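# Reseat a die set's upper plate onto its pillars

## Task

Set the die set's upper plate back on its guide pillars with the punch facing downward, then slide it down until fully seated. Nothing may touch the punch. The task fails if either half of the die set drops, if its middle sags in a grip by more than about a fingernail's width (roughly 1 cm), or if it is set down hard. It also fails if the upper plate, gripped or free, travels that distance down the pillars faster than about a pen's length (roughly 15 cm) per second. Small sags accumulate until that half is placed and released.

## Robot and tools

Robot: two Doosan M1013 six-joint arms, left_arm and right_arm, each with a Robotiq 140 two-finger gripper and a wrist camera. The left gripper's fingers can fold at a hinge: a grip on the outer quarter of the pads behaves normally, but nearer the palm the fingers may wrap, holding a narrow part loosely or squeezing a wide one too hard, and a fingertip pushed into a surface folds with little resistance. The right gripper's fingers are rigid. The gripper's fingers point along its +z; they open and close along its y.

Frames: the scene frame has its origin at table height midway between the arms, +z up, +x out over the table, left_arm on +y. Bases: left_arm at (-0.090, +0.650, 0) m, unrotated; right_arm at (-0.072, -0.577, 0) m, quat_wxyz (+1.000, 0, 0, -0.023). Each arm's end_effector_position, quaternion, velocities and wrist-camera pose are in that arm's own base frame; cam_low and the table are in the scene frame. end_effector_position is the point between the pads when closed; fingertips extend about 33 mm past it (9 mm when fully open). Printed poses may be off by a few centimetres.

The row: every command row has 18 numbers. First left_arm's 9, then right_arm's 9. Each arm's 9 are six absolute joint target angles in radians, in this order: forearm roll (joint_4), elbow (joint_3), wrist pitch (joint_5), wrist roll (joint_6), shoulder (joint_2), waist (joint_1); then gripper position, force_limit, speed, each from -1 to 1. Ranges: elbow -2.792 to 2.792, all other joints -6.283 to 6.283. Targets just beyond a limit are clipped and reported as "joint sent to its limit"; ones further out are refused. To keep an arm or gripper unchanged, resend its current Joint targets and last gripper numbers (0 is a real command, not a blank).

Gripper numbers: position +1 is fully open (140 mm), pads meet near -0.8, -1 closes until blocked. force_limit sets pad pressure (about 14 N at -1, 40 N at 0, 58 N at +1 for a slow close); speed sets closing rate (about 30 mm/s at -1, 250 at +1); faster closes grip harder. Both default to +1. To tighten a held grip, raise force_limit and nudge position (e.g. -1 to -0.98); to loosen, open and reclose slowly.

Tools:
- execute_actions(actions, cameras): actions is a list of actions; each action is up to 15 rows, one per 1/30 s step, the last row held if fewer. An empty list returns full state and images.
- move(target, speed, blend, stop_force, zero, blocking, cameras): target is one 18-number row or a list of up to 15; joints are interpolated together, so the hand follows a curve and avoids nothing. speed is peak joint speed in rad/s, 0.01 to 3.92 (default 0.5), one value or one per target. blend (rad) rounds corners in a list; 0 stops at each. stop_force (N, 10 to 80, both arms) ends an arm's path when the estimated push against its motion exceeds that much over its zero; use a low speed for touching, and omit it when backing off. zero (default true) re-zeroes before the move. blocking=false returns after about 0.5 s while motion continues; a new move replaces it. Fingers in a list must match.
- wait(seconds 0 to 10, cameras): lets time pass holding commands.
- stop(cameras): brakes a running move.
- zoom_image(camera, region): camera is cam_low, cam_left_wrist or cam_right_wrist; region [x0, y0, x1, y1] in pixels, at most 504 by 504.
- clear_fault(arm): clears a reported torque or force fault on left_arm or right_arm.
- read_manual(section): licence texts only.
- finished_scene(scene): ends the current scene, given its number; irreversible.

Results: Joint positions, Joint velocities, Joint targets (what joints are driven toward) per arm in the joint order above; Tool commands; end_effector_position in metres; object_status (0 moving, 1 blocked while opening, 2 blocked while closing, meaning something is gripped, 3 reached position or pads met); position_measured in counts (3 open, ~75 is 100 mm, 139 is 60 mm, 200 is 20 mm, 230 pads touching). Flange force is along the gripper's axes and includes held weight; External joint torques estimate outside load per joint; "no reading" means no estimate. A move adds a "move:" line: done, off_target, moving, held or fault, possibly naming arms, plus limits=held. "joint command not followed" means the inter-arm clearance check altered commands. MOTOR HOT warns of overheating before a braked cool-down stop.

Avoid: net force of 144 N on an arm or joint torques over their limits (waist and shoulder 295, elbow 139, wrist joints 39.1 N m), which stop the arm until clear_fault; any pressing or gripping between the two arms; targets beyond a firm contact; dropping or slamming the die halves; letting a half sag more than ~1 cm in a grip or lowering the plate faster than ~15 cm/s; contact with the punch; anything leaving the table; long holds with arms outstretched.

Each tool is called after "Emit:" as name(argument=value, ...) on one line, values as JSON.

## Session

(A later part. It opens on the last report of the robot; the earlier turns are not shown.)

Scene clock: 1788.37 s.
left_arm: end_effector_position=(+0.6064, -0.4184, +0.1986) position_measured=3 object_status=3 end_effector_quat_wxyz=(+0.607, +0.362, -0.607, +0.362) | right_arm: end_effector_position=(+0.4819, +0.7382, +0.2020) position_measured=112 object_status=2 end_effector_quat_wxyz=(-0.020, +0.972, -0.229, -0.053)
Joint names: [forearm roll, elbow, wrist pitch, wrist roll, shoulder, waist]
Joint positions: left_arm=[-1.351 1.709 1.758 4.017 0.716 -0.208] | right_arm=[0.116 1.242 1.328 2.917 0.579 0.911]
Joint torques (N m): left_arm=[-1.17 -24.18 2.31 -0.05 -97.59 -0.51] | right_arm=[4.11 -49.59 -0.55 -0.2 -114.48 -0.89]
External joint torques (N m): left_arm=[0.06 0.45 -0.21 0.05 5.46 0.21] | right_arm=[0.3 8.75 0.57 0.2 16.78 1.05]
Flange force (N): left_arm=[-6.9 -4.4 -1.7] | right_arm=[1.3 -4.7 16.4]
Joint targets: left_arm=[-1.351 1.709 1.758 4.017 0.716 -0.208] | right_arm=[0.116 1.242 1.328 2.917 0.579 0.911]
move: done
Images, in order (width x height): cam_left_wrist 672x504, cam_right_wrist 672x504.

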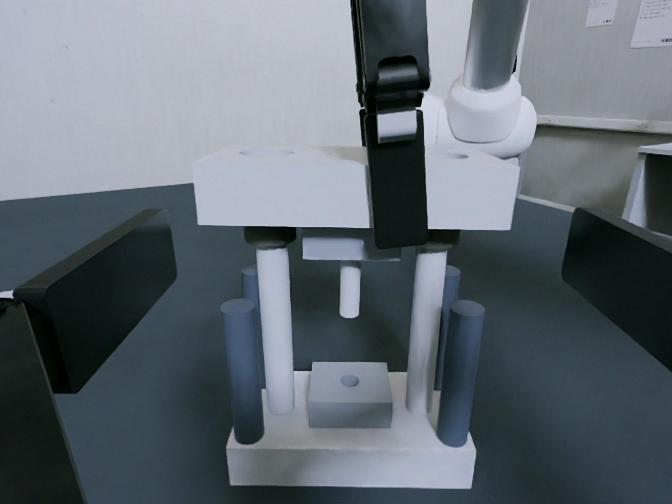

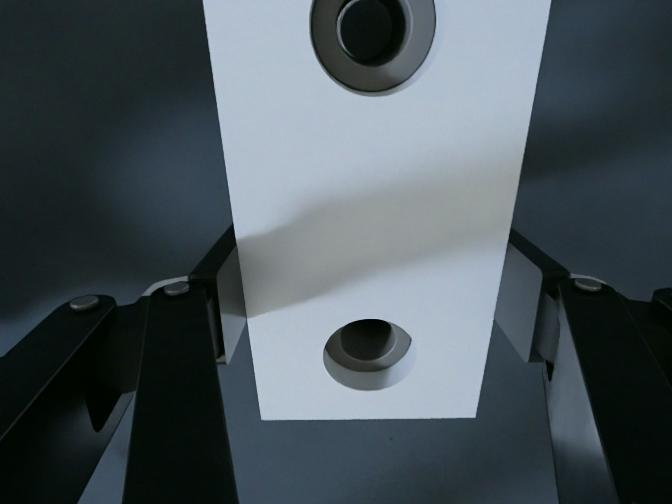

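Emit:
move(target=[-1.3509,1.7090,1.7584,4.0169,0.7162,-0.2077,1,-1,-1,0.116,1.2493,1.3187,2.91665,0.5821,0.91085,-1,1,0.3], speed=0.012, stop_force=10, cameras=["cam_left_wrist","cam_right_wrist"])

Emit:
zoom_image(camera="cam_left_wrist", region=[190, 190, 510, 270])

Emit:
zoom_image(camera="cam_right_wrist", region=[300, 0, 450, 110])

Scene clock: 1804.67 s.
left_arm: end_effector_position=(+0.6064, -0.4184, +0.1986) position_measured=3 object_status=3 end_effector_quat_wxyz=(+0.607, +0.362, -0.607, +0.362) | right_arm: end_effector_position=(+0.4820, +0.7384, +0.2016) position_measured=112 object_status=2 end_effector_quat_wxyz=(-0.021, +0.972, -0.229, -0.052)
Joint names: [forearm roll, elbow, wrist pitch, wrist roll, shoulder, waist]
Joint positions: left_arm=[-1.351 1.709 1.758 4.017 0.716 -0.208] | right_arm=[0.116 1.243 1.327 2.917 0.579 0.911]
Joint torques (N m): left_arm=[-1.14 -24.31 2.31 -0.05 -97.62 -0.52] | right_arm=[3.34 -38.67 -0.63 -0.27 -95.92 0.31]
External joint torques (N m): left_arm=[0.05 0.61 -0.22 0.05 5.59 0.53] | right_arm=[1.06 -2.1 0.64 0.27 -1.64 -0.25]
Flange force (N): left_arm=[-7.1 -4.1 -2.0] | right_arm=[0.2 -3.6 -4.1]
Joint targets: left_arm=[-1.351 1.709 1.758 4.017 0.716 -0.208] | right_arm=[0.116 1.243 1.327 2.917 0.579 0.911]
move: contact (right_arm)
Images, in order (width x height): cam_left_wrist 672x504, cam_right_wrist 672x504.

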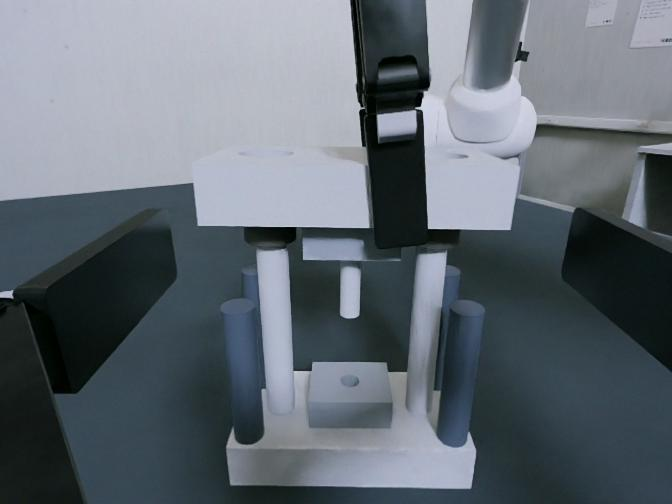

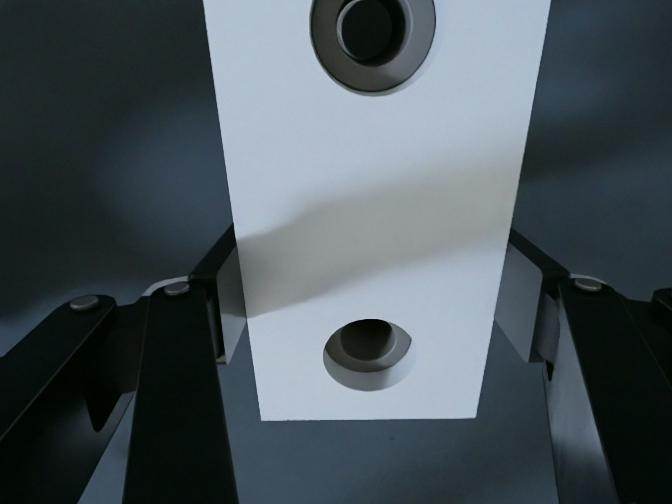

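Scaled by 1.575 from the camera's 672x504 image, which has a finer 960x720 frame.

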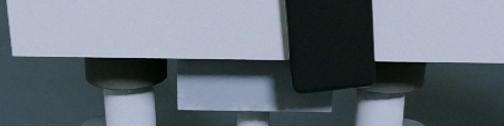

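Scaled by 3.360 from the camera's 672x504 image, which has a finer 960x720 frame.

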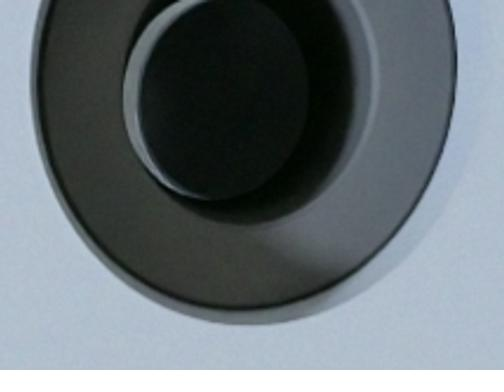

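Emit:
move(target=[-1.3509,1.7090,1.7584,4.0169,0.7162,-0.2077,1,-1,-1,0.116,1.2447,1.3291,2.9164,0.5763,0.9106,-1,1,0.3], speed=0.02)

Emit:
move(target=[-1.3509,1.7090,1.7584,4.0169,0.7162,-0.2077,1,-1,-1,0.116,1.2516,1.3195,2.9164,0.5790,0.9106,-1,1,0.3], speed=0.012, stop_force=10, cameras=["cam_left_wrist","cam_right_wrist","cam_low"])

Emit:
zoom_image(camera="cam_low", region=[185, 175, 255, 235])

Emit:
zoom_image(camera="cam_right_wrist", region=[300, 0, 450, 110])

Scene clock: 1834.40 s.
left_arm: end_effector_position=(+0.6064, -0.4184, +0.1986) position_measured=3 object_status=3 end_effector_quat_wxyz=(+0.607, +0.362, -0.607, +0.362) | right_arm: end_effector_position=(+0.4812, +0.7369, +0.2035) position_measured=112 object_status=2 end_effector_quat_wxyz=(-0.020, +0.972, -0.229, -0.053)
Joint names: [forearm roll, elbow, wrist pitch, wrist roll, shoulder, waist]
Joint positions: left_arm=[-1.351 1.709 1.758 4.017 0.716 -0.208] | right_arm=[0.116 1.245 1.329 2.916 0.576 0.911]
Joint torques (N m): left_arm=[-1.17 -24.22 2.3 -0.05 -97.62 -0.4] | right_arm=[4.22 -49.61 0.05 -0.32 -114.85 -0.76]
External joint torques (N m): left_arm=[0.07 0.54 -0.22 0.04 5.74 0.01] | right_arm=[0.19 8.69 -0.04 0.32 17.18 0.68]
Flange force (N): left_arm=[-7.3 -4.6 -1.5] | right_arm=[1.6 -5.0 17.4]
Joint targets: left_arm=[-1.351 1.709 1.758 4.017 0.716 -0.208] | right_arm=[0.116 1.245 1.329 2.916 0.576 0.911]
move: done

Scene clock: 1835.57 s.
left_arm: end_effector_position=(+0.6064, -0.4184, +0.1986) position_measured=3 object_status=3 end_effector_quat_wxyz=(+0.607, +0.362, -0.607, +0.362) | right_arm: end_effector_position=(+0.4813, +0.7369, +0.1991) position_measured=112 object_status=2 end_effector_quat_wxyz=(-0.020, +0.972, -0.230, -0.053)
Joint names: [forearm roll, elbow, wrist pitch, wrist roll, shoulder, waist]
Joint positions: left_arm=[-1.351 1.709 1.758 4.017 0.716 -0.208] | right_arm=[0.116 1.25 1.322 2.916 0.578 0.911]
Joint torques (N m): left_arm=[-1.18 -24.22 2.29 -0.07 -97.59 -0.54] | right_arm=[1.24 -43.36 -0.68 -0.32 -102.59 -9.19]
External joint torques (N m): left_arm=[0.08 0.44 -0.19 0.07 5.24 0.26] | right_arm=[3.15 2.57 0.69 0.32 5.15 8.84]
Flange force (N): left_arm=[-6.7 -4.1 -1.7] | right_arm=[-9.3 -4.2 5.3]
Joint targets: left_arm=[-1.351 1.709 1.758 4.017 0.716 -0.208] | right_arm=[0.116 1.250 1.322 2.916 0.578 0.911]
move: contact (right_arm)

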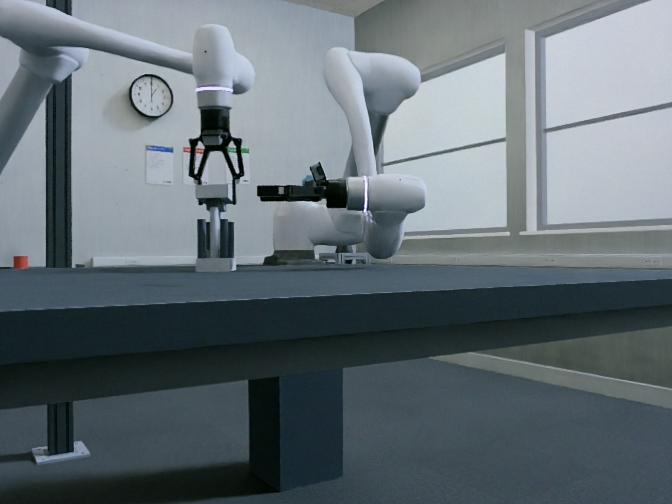

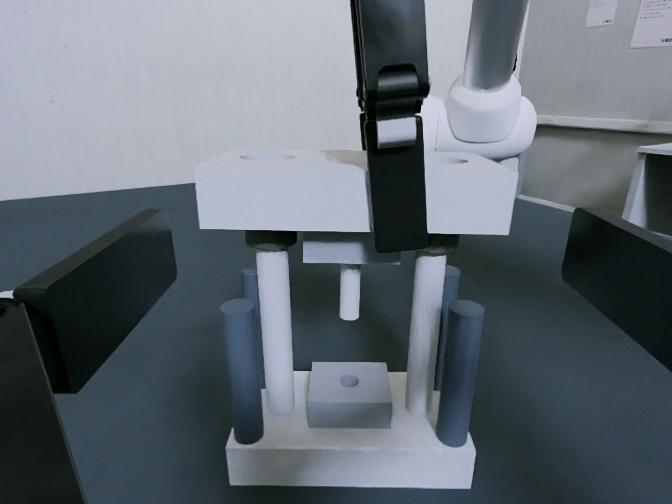

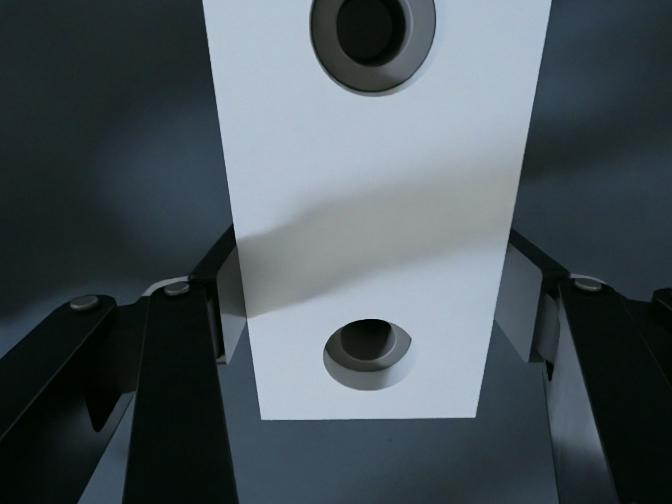

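Scaled by 7.200 from the camera's 672x504 image, which has a finer 960x720 frame.

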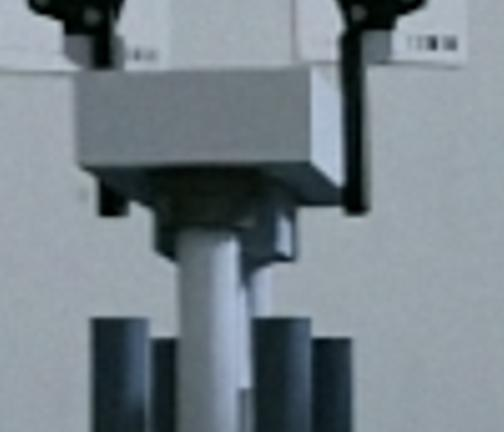

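Scaled by 3.360 from the camera's 672x504 image, which has a finer 960x720 frame.

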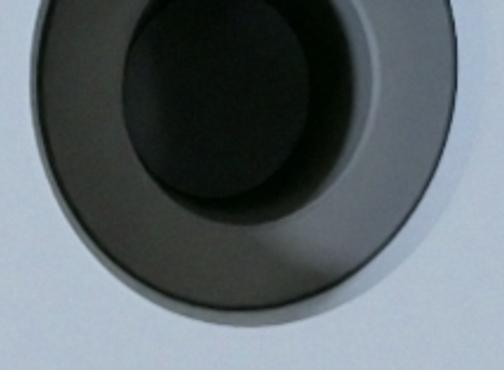

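Emit:
move(target=[-1.3509,1.7090,1.7584,4.0169,0.7162,-0.2077,1,-1,-1,0.116,1.2495,1.3224,2.9170,0.5782,0.9112,-1,1,0.3], speed=0.02)

Emit:
move(target=[-1.3509,1.7090,1.7584,4.0169,0.7162,-0.2077,1,-1,-1,0.116,1.2562,1.3131,2.9170,0.5808,0.9112,-1,1,0.3], speed=0.012, stop_force=10)

Scene clock: 1850.27 s.
left_arm: end_effector_position=(+0.6064, -0.4184, +0.1986) position_measured=3 object_status=3 end_effector_quat_wxyz=(+0.607, +0.362, -0.607, +0.362) | right_arm: end_effector_position=(+0.4808, +0.7372, +0.1992) position_measured=112 object_status=2 end_effector_quat_wxyz=(-0.020, +0.972, -0.230, -0.053)
Joint names: [forearm roll, elbow, wrist pitch, wrist roll, shoulder, waist]
Joint positions: left_arm=[-1.351 1.709 1.758 4.017 0.716 -0.208] | right_arm=[0.116 1.25 1.322 2.917 0.578 0.911]
Joint torques (N m): left_arm=[-1.19 -24.28 2.28 -0.07 -97.59 -0.62] | right_arm=[5.43 -46.84 0.15 -0.34 -110.77 1.65]
External joint torques (N m): left_arm=[0.1 0.68 -0.2 0.07 5.98 0.54] | right_arm=[-1.03 5.99 -0.14 0.34 13.08 -2.18]
Flange force (N): left_arm=[-7.6 -4.3 -2.2] | right_arm=[4.3 -4.7 12.3]
Joint targets: left_arm=[-1.351 1.709 1.758 4.017 0.716 -0.208] | right_arm=[0.116 1.250 1.322 2.917 0.578 0.911]
move: done

Scene clock: 1850.97 s.
left_arm: end_effector_position=(+0.6064, -0.4184, +0.1986) position_measured=3 object_status=3 end_effector_quat_wxyz=(+0.607, +0.362, -0.607, +0.362) | right_arm: end_effector_position=(+0.4808, +0.7373, +0.1985) position_measured=112 object_status=2 end_effector_quat_wxyz=(-0.020, +0.972, -0.230, -0.052)
Joint names: [forearm roll, elbow, wrist pitch, wrist roll, shoulder, waist]
Joint positions: left_arm=[-1.351 1.709 1.758 4.017 0.716 -0.208] | right_arm=[0.116 1.25 1.321 2.917 0.578 0.911]
Joint torques (N m): left_arm=[-1.21 -24.27 2.29 -0.05 -97.58 -0.48] | right_arm=[4.47 -40.27 -1.26 -0.57 -96.44 -1.26]
External joint torques (N m): left_arm=[0.1 0.41 -0.19 0.05 4.88 0.4] | right_arm=[-0.07 -0.35 1.27 0.57 -0.66 1.59]
Flange force (N): left_arm=[-6.2 -3.8 -1.8] | right_arm=[-2.3 -1.7 -2.5]
Joint targets: left_arm=[-1.351 1.709 1.758 4.017 0.716 -0.208] | right_arm=[0.116 1.250 1.321 2.917 0.578 0.911]
move: contact (right_arm)

Emit:
move(target=[-1.3509,1.7090,1.7584,4.0169,0.7162,-0.2077,1,-1,-1,0.116,1.2500,1.3219,2.9212,0.5782,0.9113,-1,1,0.3], speed=0.02)

Emit:
move(target=[-1.3509,1.7090,1.7584,4.0169,0.7162,-0.2077,1,-1,-1,0.116,1.2562,1.3131,2.9212,0.5808,0.9113,-1,1,0.3], speed=0.012, stop_force=12, cameras=["cam_left_wrist","cam_right_wrist"])

Emit:
zoom_image(camera="cam_left_wrist", region=[190, 190, 310, 270])

Emit:
zoom_image(camera="cam_left_wrist", region=[390, 190, 510, 270])

Emit:
zoom_image(camera="cam_right_wrist", region=[300, 0, 450, 110])

Scene clock: 1863.83 s.
left_arm: end_effector_position=(+0.6064, -0.4184, +0.1986) position_measured=3 object_status=3 end_effector_quat_wxyz=(+0.607, +0.362, -0.607, +0.362) | right_arm: end_effector_position=(+0.4807, +0.7372, +0.1989) position_measured=112 object_status=2 end_effector_quat_wxyz=(-0.020, +0.971, -0.232, -0.053)
Joint names: [forearm roll, elbow, wrist pitch, wrist roll, shoulder, waist]
Joint positions: left_arm=[-1.351 1.709 1.758 4.017 0.716 -0.208] | right_arm=[0.116 1.25 1.322 2.921 0.578 0.911]
Joint torques (N m): left_arm=[-1.18 -24.12 2.28 -0.07 -97.53 -0.31] | right_arm=[5.75 -40.52 3.24 0.42 -107.5 2.31]
External joint torques (N m): left_arm=[0.09 0.23 -0.18 0.07 4.59 0.78] | right_arm=[-1.36 -0.13 -3.23 -0.42 10.34 -2.2]
Flange force (N): left_arm=[-5.8 -3.7 -2.3] | right_arm=[5.7 -13.2 9.0]
Joint targets: left_arm=[-1.351 1.709 1.758 4.017 0.716 -0.208] | right_arm=[0.116 1.250 1.322 2.921 0.578 0.911]
move: done

Scene clock: 1864.57 s.
left_arm: end_effector_position=(+0.6064, -0.4184, +0.1986) position_measured=3 object_status=3 end_effector_quat_wxyz=(+0.607, +0.362, -0.607, +0.362) | right_arm: end_effector_position=(+0.4807, +0.7373, +0.1982) position_measured=112 object_status=2 end_effector_quat_wxyz=(-0.020, +0.971, -0.232, -0.053)
Joint names: [forearm roll, elbow, wrist pitch, wrist roll, shoulder, waist]
Joint positions: left_arm=[-1.351 1.709 1.758 4.017 0.716 -0.208] | right_arm=[0.116 1.251 1.32 2.921 0.578 0.911]
Joint torques (N m): left_arm=[-1.17 -24.19 2.31 -0.05 -97.68 -0.65] | right_arm=[4.09 -33.38 1.36 -0.03 -90.39 -3.15]
External joint torques (N m): left_arm=[0.05 0.44 -0.22 0.05 5.45 0.45] | right_arm=[0.33 -7.56 -1.34 0.03 -7.76 3.15]
Flange force (N): left_arm=[-6.9 -4.3 -2.0] | right_arm=[-3.9 -6.9 -9.4]
Joint targets: left_arm=[-1.351 1.709 1.758 4.017 0.716 -0.208] | right_arm=[0.116 1.251 1.320 2.921 0.578 0.911]
move: contact (right_arm)
Images, in order (width x height): cam_left_wrist 672x504, cam_right_wrist 672x504.

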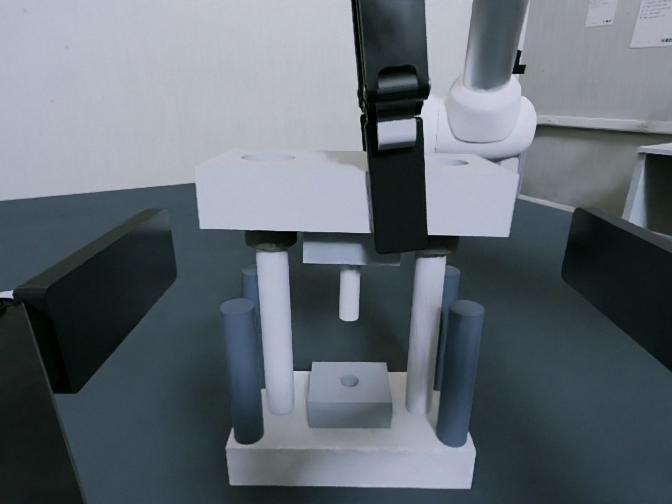

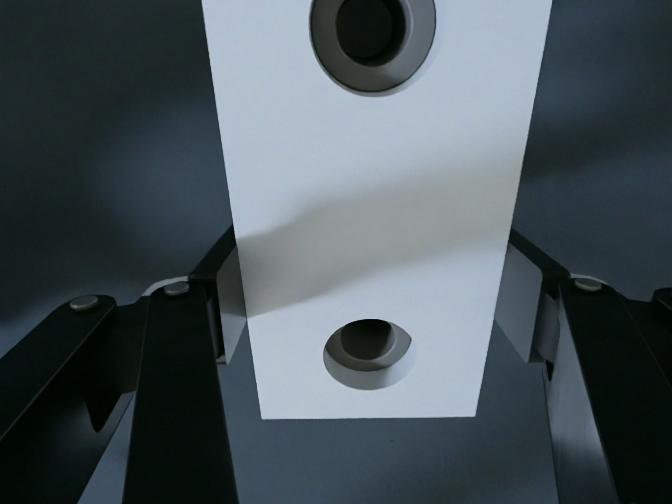

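Scaled by 4.200 from the camera's 672x504 image, which has a finer 960x720 frame.

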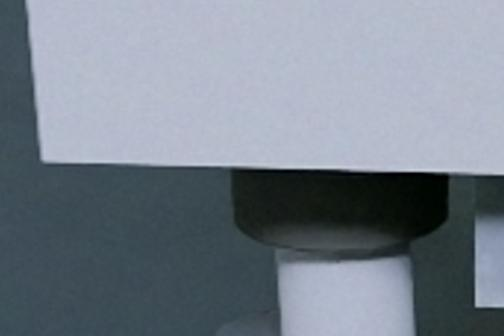

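Scaled by 4.200 from the camera's 672x504 image, which has a finer 960x720 frame.

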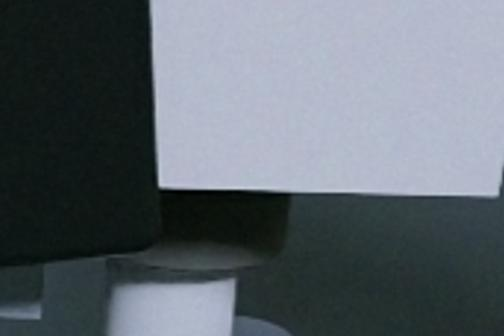

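Scaled by 3.360 from the camera's 672x504 image, which has a finer 960x720 frame.

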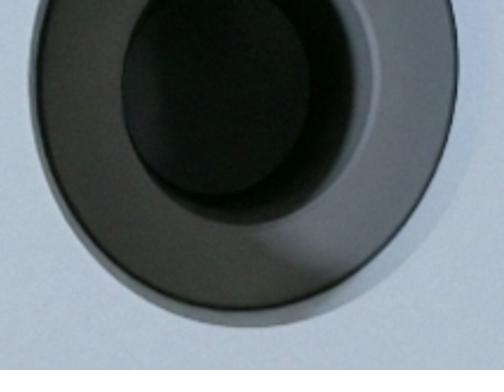

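Emit:
move(target=[[-1.3509,1.7090,1.7584,4.0169,0.7162,-0.2077,1,-1,-1,0.116,1.1466,1.4627,2.9212,0.5408,0.9113,-1,1,0.3],[-1.3509,1.7090,1.7584,4.0169,0.7162,-0.2077,1,-1,-1,-0.1265,1.1002,1.4827,-0.1246,0.5587,0.9521,-1,1,0.3]], speed=[0.05,0.6], cameras=["cam_right_wrist"])

Emit:
move(target=[-1.3509,1.7090,1.7584,4.0169,0.7162,-0.2077,1,-1,-1,-0.1265,1.2225,1.3350,-0.1246,0.5841,0.9521,-1,1,0.3], speed=0.06, cameras=["all"])

Emit:
zoom_image(camera="cam_low", region=[185, 165, 255, 225])

Emit:
zoom_image(camera="cam_left_wrist", region=[190, 190, 310, 270])

Emit:
zoom_image(camera="cam_left_wrist", region=[390, 190, 510, 270])

Emit:
zoom_image(camera="cam_right_wrist", region=[300, 0, 450, 110])

Scene clock: 1983.57 s.
left_arm: end_effector_position=(+0.6064, -0.4184, +0.1986) position_measured=3 object_status=3 end_effector_quat_wxyz=(+0.607, +0.362, -0.607, +0.362) | right_arm: end_effector_position=(+0.5196, +0.7173, +0.2992) position_measured=112 object_status=2 end_effector_quat_wxyz=(+0.059, +0.239, +0.969, -0.023)
Joint names: [forearm roll, elbow, wrist pitch, wrist roll, shoulder, waist]
Joint positions: left_arm=[-1.351 1.709 1.758 4.017 0.716 -0.208] | right_arm=[-0.126 1.1 1.483 -0.125 0.559 0.952]
Joint torques (N m): left_arm=[-1.17 -24.32 2.29 -0.06 -97.54 -0.52] | right_arm=[3.18 -50.54 -0.01 -0.23 -114.75 -0.36]
External joint torques (N m): left_arm=[0.05 0.59 -0.2 0.06 5.44 -0.05] | right_arm=[0.76 8.87 0.01 0.23 18.39 0.03]
Flange force (N): left_arm=[-6.9 -4.2 -1.3] | right_arm=[1.6 8.0 16.4]
Joint targets: left_arm=[-1.351 1.709 1.758 4.017 0.716 -0.208] | right_arm=[-0.127 1.100 1.483 -0.125 0.559 0.952]
move: done
Images, in order (width x height): cam_right_wrist 672x504.

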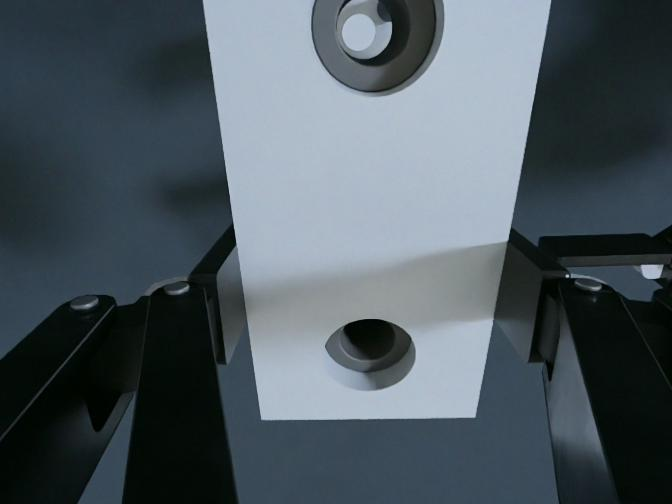

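Scene clock: 1986.30 s.
left_arm: end_effector_position=(+0.6064, -0.4184, +0.1986) position_measured=3 object_status=3 end_effector_quat_wxyz=(+0.607, +0.362, -0.607, +0.362) | right_arm: end_effector_position=(+0.5190, +0.7181, +0.2090) position_measured=112 object_status=2 end_effector_quat_wxyz=(+0.057, +0.230, +0.971, -0.022)
Joint names: [forearm roll, elbow, wrist pitch, wrist roll, shoulder, waist]
Joint positions: left_arm=[-1.351 1.709 1.758 4.017 0.716 -0.208] | right_arm=[-0.127 1.223 1.335 -0.125 0.584 0.952]
Joint torques (N m): left_arm=[-1.17 -24.19 2.3 -0.07 -97.64 -0.46] | right_arm=[3.07 -49.33 0.06 -0.33 -115.51 -0.85]
External joint torques (N m): left_arm=[0.05 0.24 -0.19 0.07 4.54 0.3] | right_arm=[0.83 8.42 -0.05 0.33 16.91 0.99]
Flange force (N): left_arm=[-5.8 -3.9 -1.7] | right_arm=[2.9 5.7 16.6]
Joint targets: left_arm=[-1.351 1.709 1.758 4.017 0.716 -0.208] | right_arm=[-0.127 1.222 1.335 -0.125 0.584 0.952]
move: done

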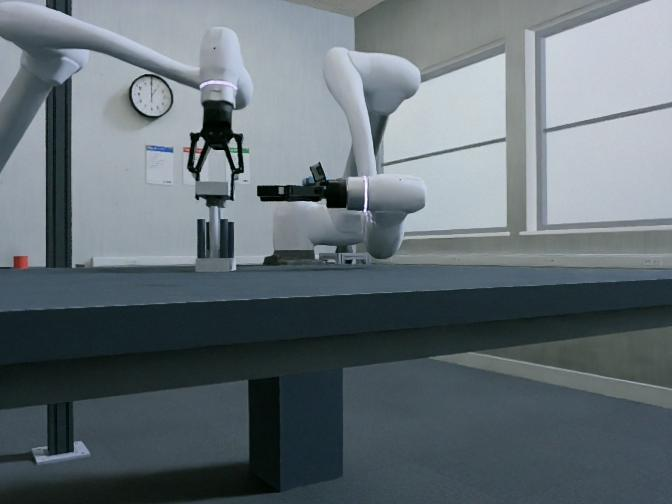

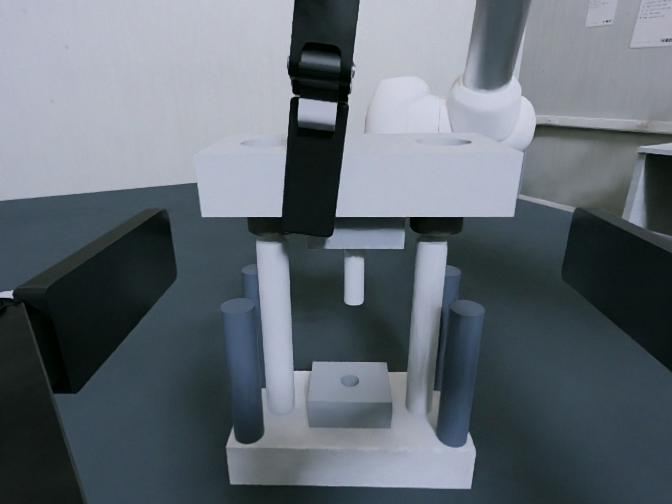

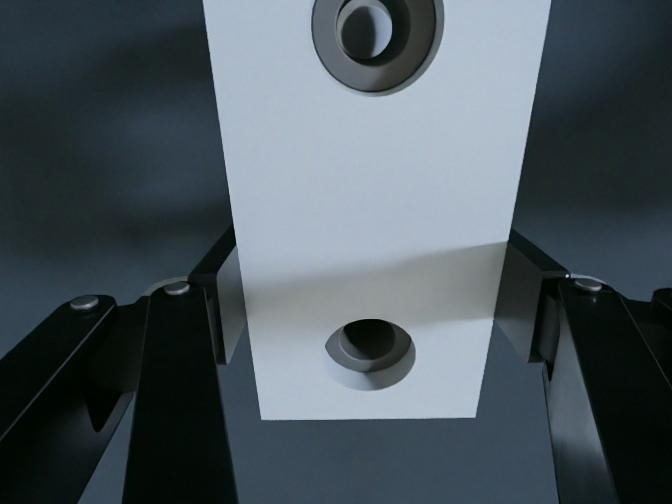

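Scaled by 7.200 from the camera's 672x504 image, which has a finer 960x720 frame.

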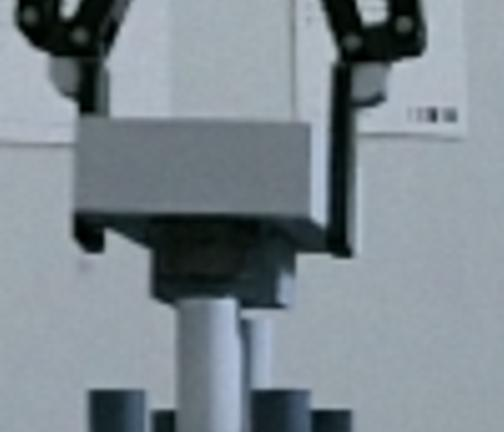

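Scaled by 4.200 from the camera's 672x504 image, which has a finer 960x720 frame.

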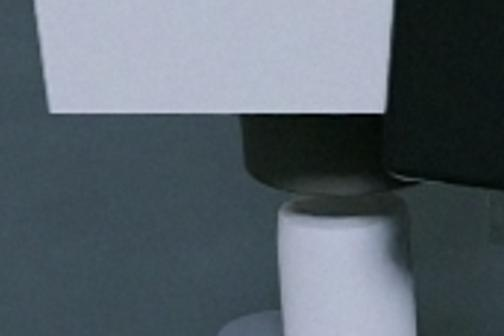

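Scaled by 4.200 from the camera's 672x504 image, which has a finer 960x720 frame.

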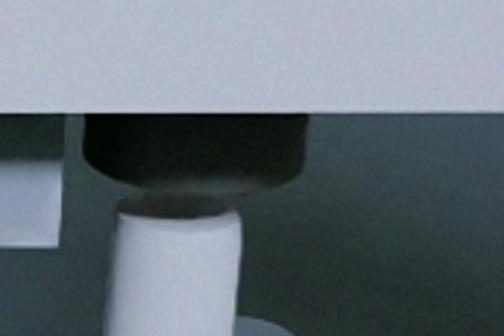

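Scaled by 3.360 from the camera's 672x504 image, which has a finer 960x720 frame.

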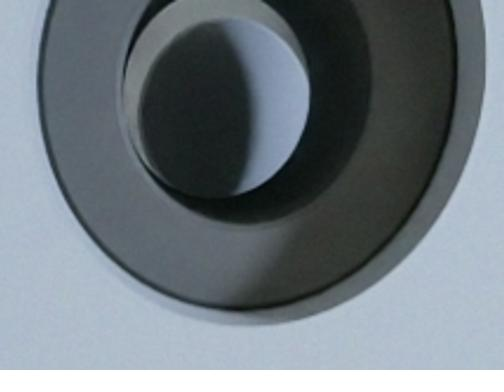

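Emit:
move(target=[-1.3509,1.7090,1.7584,4.0169,0.7162,-0.2077,1,-1,-1,-0.1365,1.2215,1.3319,-0.1200,0.5882,0.9544,-1,1,0.3], speed=0.03, cameras=["all"])

Emit:
zoom_image(camera="cam_low", region=[185, 165, 255, 225])

Emit:
zoom_image(camera="cam_left_wrist", region=[190, 190, 310, 270])

Emit:
zoom_image(camera="cam_left_wrist", region=[390, 190, 510, 270])

Emit:
zoom_image(camera="cam_right_wrist", region=[300, 0, 450, 110])

Scene clock: 2012.27 s.
left_arm: end_effector_position=(+0.6064, -0.4184, +0.1986) position_measured=3 object_status=3 end_effector_quat_wxyz=(+0.607, +0.362, -0.607, +0.362) | right_arm: end_effector_position=(+0.5210, +0.7190, +0.2064) position_measured=112 object_status=2 end_effector_quat_wxyz=(+0.062, +0.229, +0.971, -0.024)
Joint names: [forearm roll, elbow, wrist pitch, wrist roll, shoulder, waist]
Joint positions: left_arm=[-1.351 1.709 1.758 4.017 0.716 -0.208] | right_arm=[-0.136 1.221 1.332 -0.12 0.588 0.954]
Joint torques (N m): left_arm=[-1.19 -24.23 2.29 -0.07 -97.62 -0.33] | right_arm=[3.09 -49.18 0.07 -0.33 -115.41 -0.75]
External joint torques (N m): left_arm=[0.09 0.47 -0.19 0.07 5.33 0.15] | right_arm=[0.76 8.45 -0.07 0.33 17.02 0.85]
Flange force (N): left_arm=[-6.8 -4.2 -1.6] | right_arm=[2.9 5.7 16.7]
Joint targets: left_arm=[-1.351 1.709 1.758 4.017 0.716 -0.208] | right_arm=[-0.137 1.222 1.332 -0.120 0.588 0.954]
move: done

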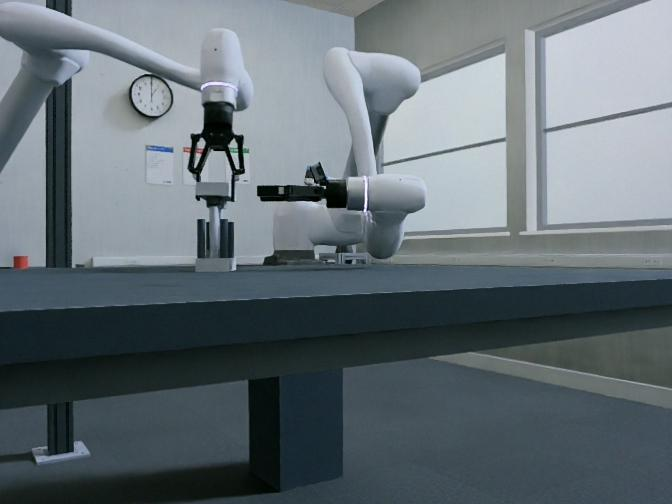

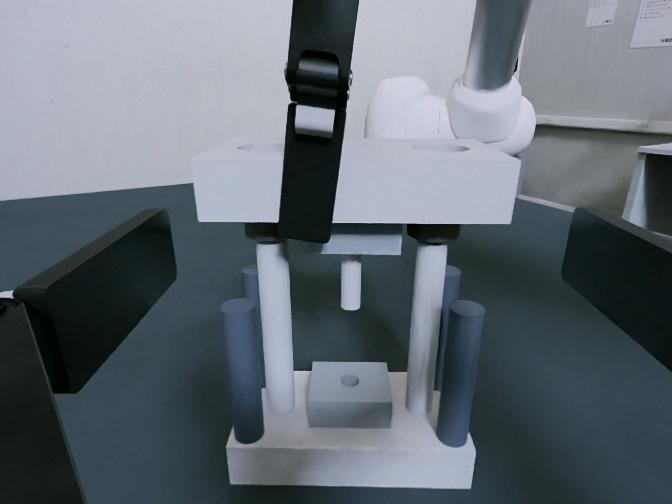

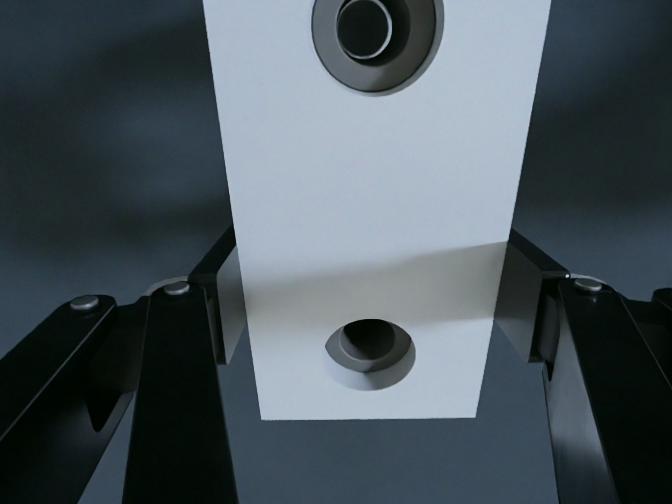

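Scaled by 7.200 from the camera's 672x504 image, which has a finer 960x720 frame.

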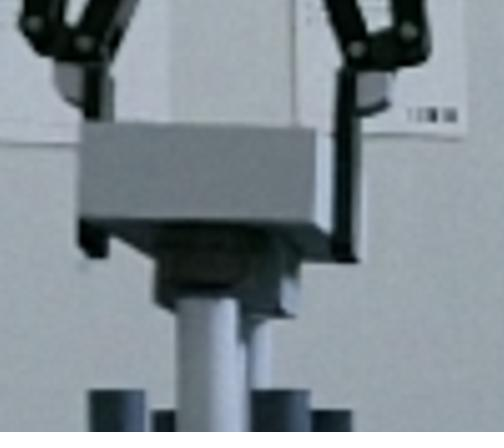

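Scaled by 4.200 from the camera's 672x504 image, which has a finer 960x720 frame.

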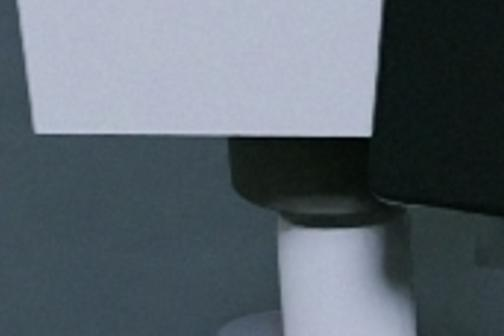

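Scaled by 4.200 from the camera's 672x504 image, which has a finer 960x720 frame.

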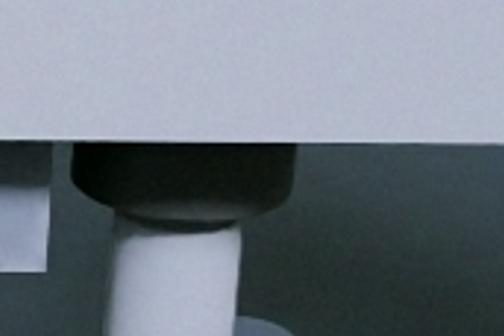

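Scaled by 3.360 from the camera's 672x504 image, which has a finer 960x720 frame.

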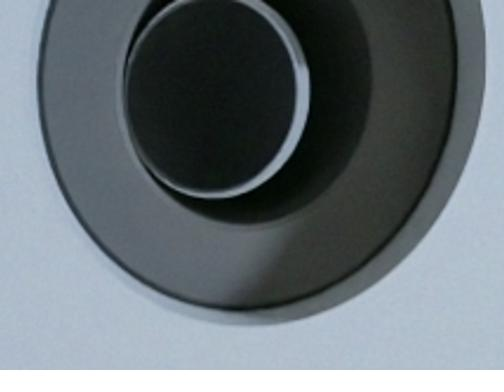

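Emit:
move(target=[-1.3509,1.7090,1.7584,4.0169,0.7162,-0.2077,1,-1,-1,-0.1365,1.2306,1.3193,-0.1200,0.5917,0.9544,-1,1,0.3], speed=0.012, stop_force=10, cameras=["cam_left_wrist","cam_right_wrist"])

Emit:
zoom_image(camera="cam_right_wrist", region=[300, 0, 450, 110])

Scene clock: 2037.03 s.
left_arm: end_effector_position=(+0.6064, -0.4184, +0.1986) position_measured=3 object_status=3 end_effector_quat_wxyz=(+0.607, +0.362, -0.607, +0.362) | right_arm: end_effector_position=(+0.5210, +0.7192, +0.1983) position_measured=112 object_status=2 end_effector_quat_wxyz=(+0.062, +0.229, +0.971, -0.024)
Joint names: [forearm roll, elbow, wrist pitch, wrist roll, shoulder, waist]
Joint positions: left_arm=[-1.351 1.709 1.758 4.017 0.716 -0.208] | right_arm=[-0.137 1.231 1.319 -0.12 0.592 0.954]
Joint torques (N m): left_arm=[-1.16 -24.29 2.29 -0.05 -97.81 -0.45] | right_arm=[3.72 -51.16 -1.62 -0.41 -115.78 0.88]
External joint torques (N m): left_arm=[0.07 0.56 -0.2 0.05 5.64 0.7] | right_arm=[0.15 10.32 1.63 0.41 16.46 -0.8]
Flange force (N): left_arm=[-7.2 -4.2 -2.3] | right_arm=[1.8 1.2 16.3]
Joint targets: left_arm=[-1.351 1.709 1.758 4.017 0.716 -0.208] | right_arm=[-0.137 1.231 1.319 -0.120 0.592 0.954]
move: done
Images, in order (width x height): cam_left_wrist 672x504, cam_right_wrist 672x504.

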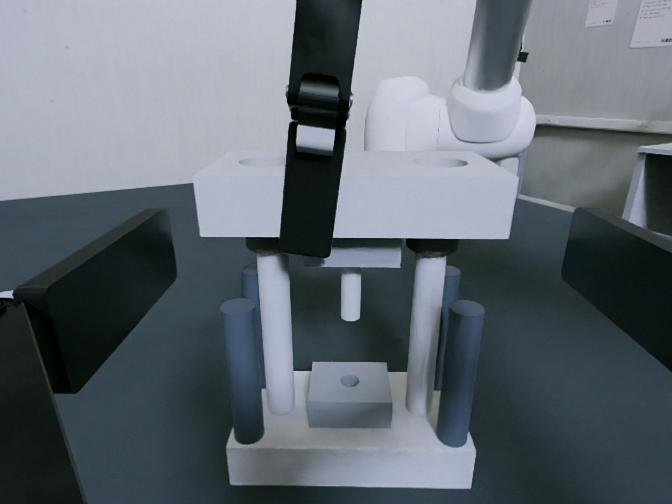

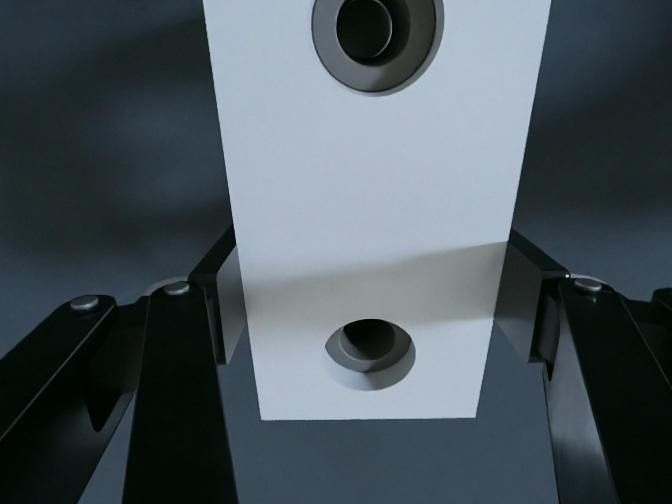

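Scaled by 3.360 from the camera's 672x504 image, which has a finer 960x720 frame.

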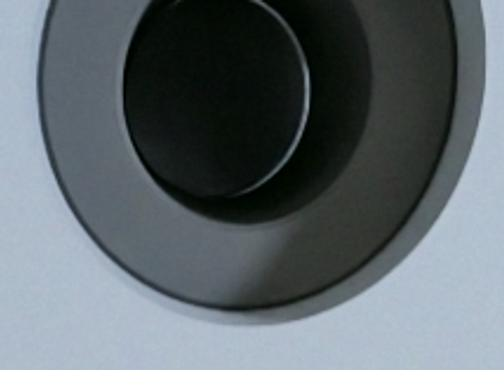

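Emit:
move(target=[-1.3509,1.7090,1.7584,4.0169,0.7162,-0.2077,1,-1,-1,-0.1365,1.2480,1.2954,-0.1200,0.5982,0.9544,-1,1,0.3], speed=0.02, stop_force=14)

Scene clock: 2066.77 s.
left_arm: end_effector_position=(+0.6064, -0.4184, +0.1986) position_measured=3 object_status=3 end_effector_quat_wxyz=(+0.607, +0.362, -0.607, +0.362) | right_arm: end_effector_position=(+0.5209, +0.7193, +0.1947) position_measured=112 object_status=2 end_effector_quat_wxyz=(+0.062, +0.228, +0.971, -0.024)
Joint names: [forearm roll, elbow, wrist pitch, wrist roll, shoulder, waist]
Joint positions: left_arm=[-1.351 1.709 1.758 4.017 0.716 -0.208] | right_arm=[-0.136 1.235 1.313 -0.12 0.593 0.954]
Joint torques (N m): left_arm=[-1.17 -24.23 2.3 -0.08 -97.43 -0.63] | right_arm=[5.59 -43.55 -3.24 -0.22 -98.97 5.07]
External joint torques (N m): left_arm=[0.07 0.51 -0.21 0.08 5.35 0.51] | right_arm=[-1.76 3.06 3.25 0.22 0.43 -5.17]
Flange force (N): left_arm=[-6.8 -4.0 -2.0] | right_arm=[-4.7 -5.1 -0.5]
Joint targets: left_arm=[-1.351 1.709 1.758 4.017 0.716 -0.208] | right_arm=[-0.137 1.235 1.313 -0.120 0.593 0.954]
move: contact (right_arm); right_arm: the wrist pitch is farthest, 0.018 rad from its target

Emit:
move(target=[[-1.3509,1.7090,1.7584,4.0169,0.7162,-0.2077,1,-1,-1,-0.1365,1.2356,1.3134,-0.1203,0.5926,0.9541,-1,1,0.3],[-1.3509,1.7090,1.7584,4.0169,0.7162,-0.2077,1,-1,-1,-0.1365,1.2491,1.2950,-0.1203,0.5975,0.9541,-1,1,0.3]], speed=0.02, stop_force=14)

Scene clock: 2082.10 s.
left_arm: end_effector_position=(+0.6064, -0.4184, +0.1986) position_measured=3 object_status=3 end_effector_quat_wxyz=(+0.607, +0.362, -0.607, +0.362) | right_arm: end_effector_position=(+0.5209, +0.7189, +0.1937) position_measured=112 object_status=2 end_effector_quat_wxyz=(+0.062, +0.228, +0.971, -0.024)
Joint names: [forearm roll, elbow, wrist pitch, wrist roll, shoulder, waist]
Joint positions: left_arm=[-1.351 1.709 1.758 4.017 0.716 -0.208] | right_arm=[-0.136 1.237 1.311 -0.12 0.593 0.954]
Joint torques (N m): left_arm=[-1.18 -24.3 2.31 -0.06 -97.56 -0.35] | right_arm=[4.91 -32.75 -1.2 -0.4 -86.29 2.39]
External joint torques (N m): left_arm=[0.06 0.53 -0.21 0.06 5.31 0.01] | right_arm=[-1.05 -7.84 1.21 0.4 -12.74 -1.81]
Flange force (N): left_arm=[-6.8 -4.1 -1.3] | right_arm=[-3.7 0.9 -15.9]
Joint targets: left_arm=[-1.351 1.709 1.758 4.017 0.716 -0.208] | right_arm=[-0.136 1.237 1.311 -0.120 0.593 0.954]
move: contact (right_arm); path passed 1 of 2 targets; right_arm: the wrist pitch is farthest, 0.016 rad from its target

Emit:
move(target=[-1.3509,1.7090,1.7584,4.0169,0.7162,-0.2077,1,-1,-1,-0.1365,1.2364,1.3127,-0.1206,0.5925,0.9538,-1,1,0.3], speed=0.02, cameras=["cam_left_wrist","cam_right_wrist","cam_low"])

Emit:
zoom_image(camera="cam_left_wrist", region=[190, 190, 310, 270])

Emit:
zoom_image(camera="cam_left_wrist", region=[390, 190, 510, 270])

Emit:
zoom_image(camera="cam_right_wrist", region=[300, 0, 450, 110])

Emit:
zoom_image(camera="cam_low", region=[185, 175, 255, 235])

Scene clock: 2105.93 s.
left_arm: end_effector_position=(+0.6064, -0.4184, +0.1986) position_measured=3 object_status=3 end_effector_quat_wxyz=(+0.607, +0.362, -0.607, +0.362) | right_arm: end_effector_position=(+0.5210, +0.7185, +0.1944) position_measured=112 object_status=2 end_effector_quat_wxyz=(+0.061, +0.228, +0.971, -0.024)
Joint names: [forearm roll, elbow, wrist pitch, wrist roll, shoulder, waist]
Joint positions: left_arm=[-1.351 1.709 1.758 4.017 0.716 -0.208] | right_arm=[-0.136 1.236 1.313 -0.121 0.593 0.954]
Joint torques (N m): left_arm=[-1.15 -24.27 2.32 -0.08 -97.69 -0.67] | right_arm=[1.87 -43.33 3.77 -0.61 -113.87 -3.29]
External joint torques (N m): left_arm=[0.02 0.39 -0.21 0.08 4.94 0.44] | right_arm=[1.97 2.75 -3.76 0.61 15.09 3.3]
Flange force (N): left_arm=[-6.3 -3.9 -1.8] | right_arm=[4.2 14.3 14.9]
Joint targets: left_arm=[-1.351 1.709 1.758 4.017 0.716 -0.208] | right_arm=[-0.137 1.236 1.313 -0.121 0.593 0.954]
move: done

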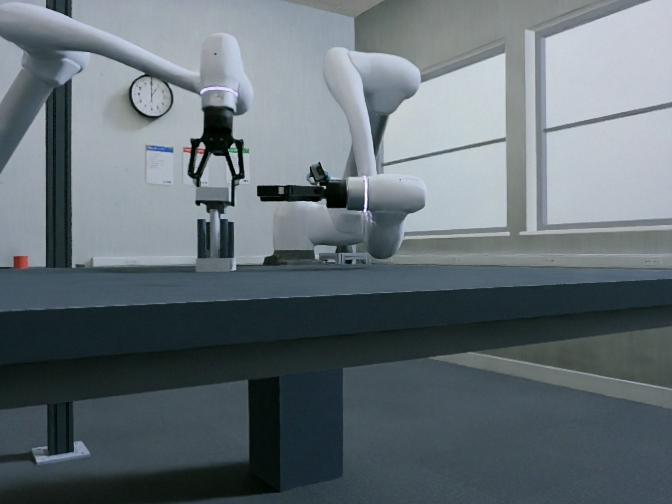

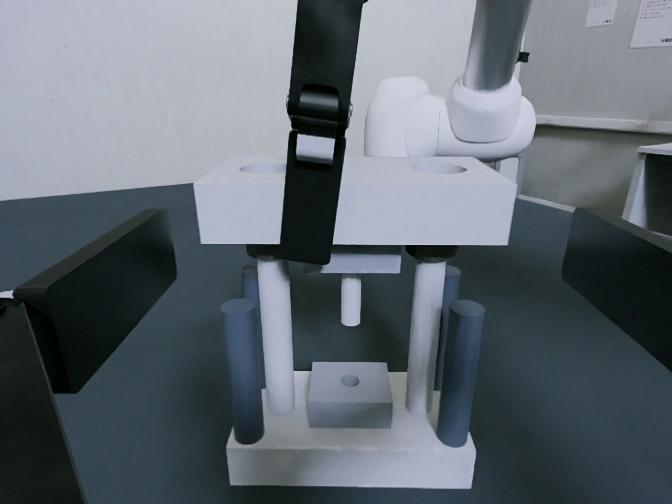

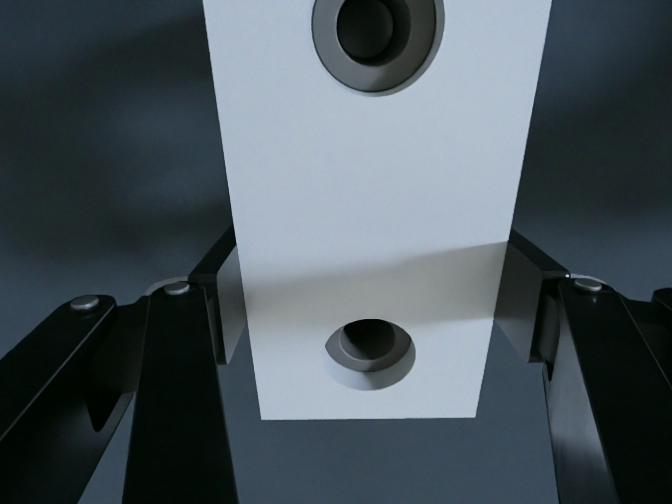

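Scaled by 4.200 from the camera's 672x504 image, which has a finer 960x720 frame.

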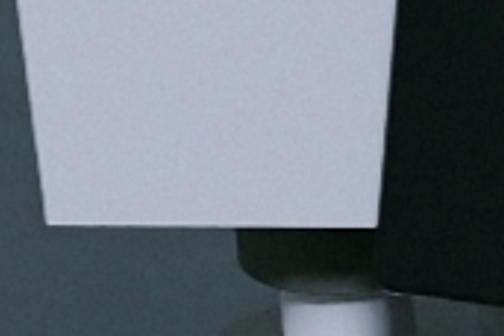

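Scaled by 4.200 from the camera's 672x504 image, which has a finer 960x720 frame.

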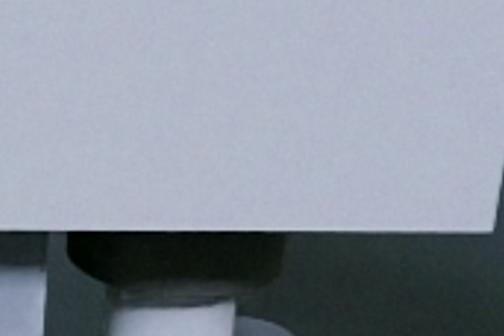

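Scaled by 3.360 from the camera's 672x504 image, which has a finer 960x720 frame.

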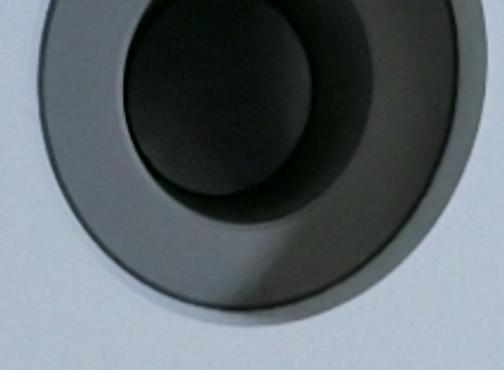

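Scaled by 7.200 from the camera's 672x504 image, which has a finer 960x720 frame.

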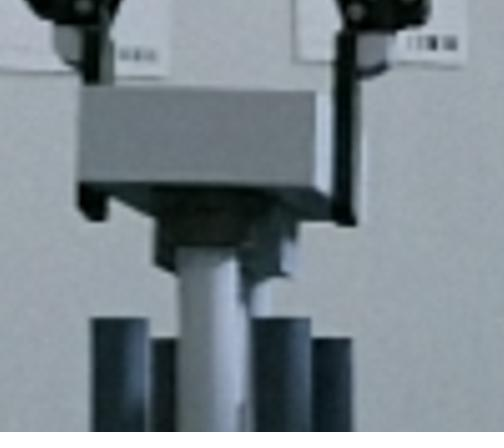

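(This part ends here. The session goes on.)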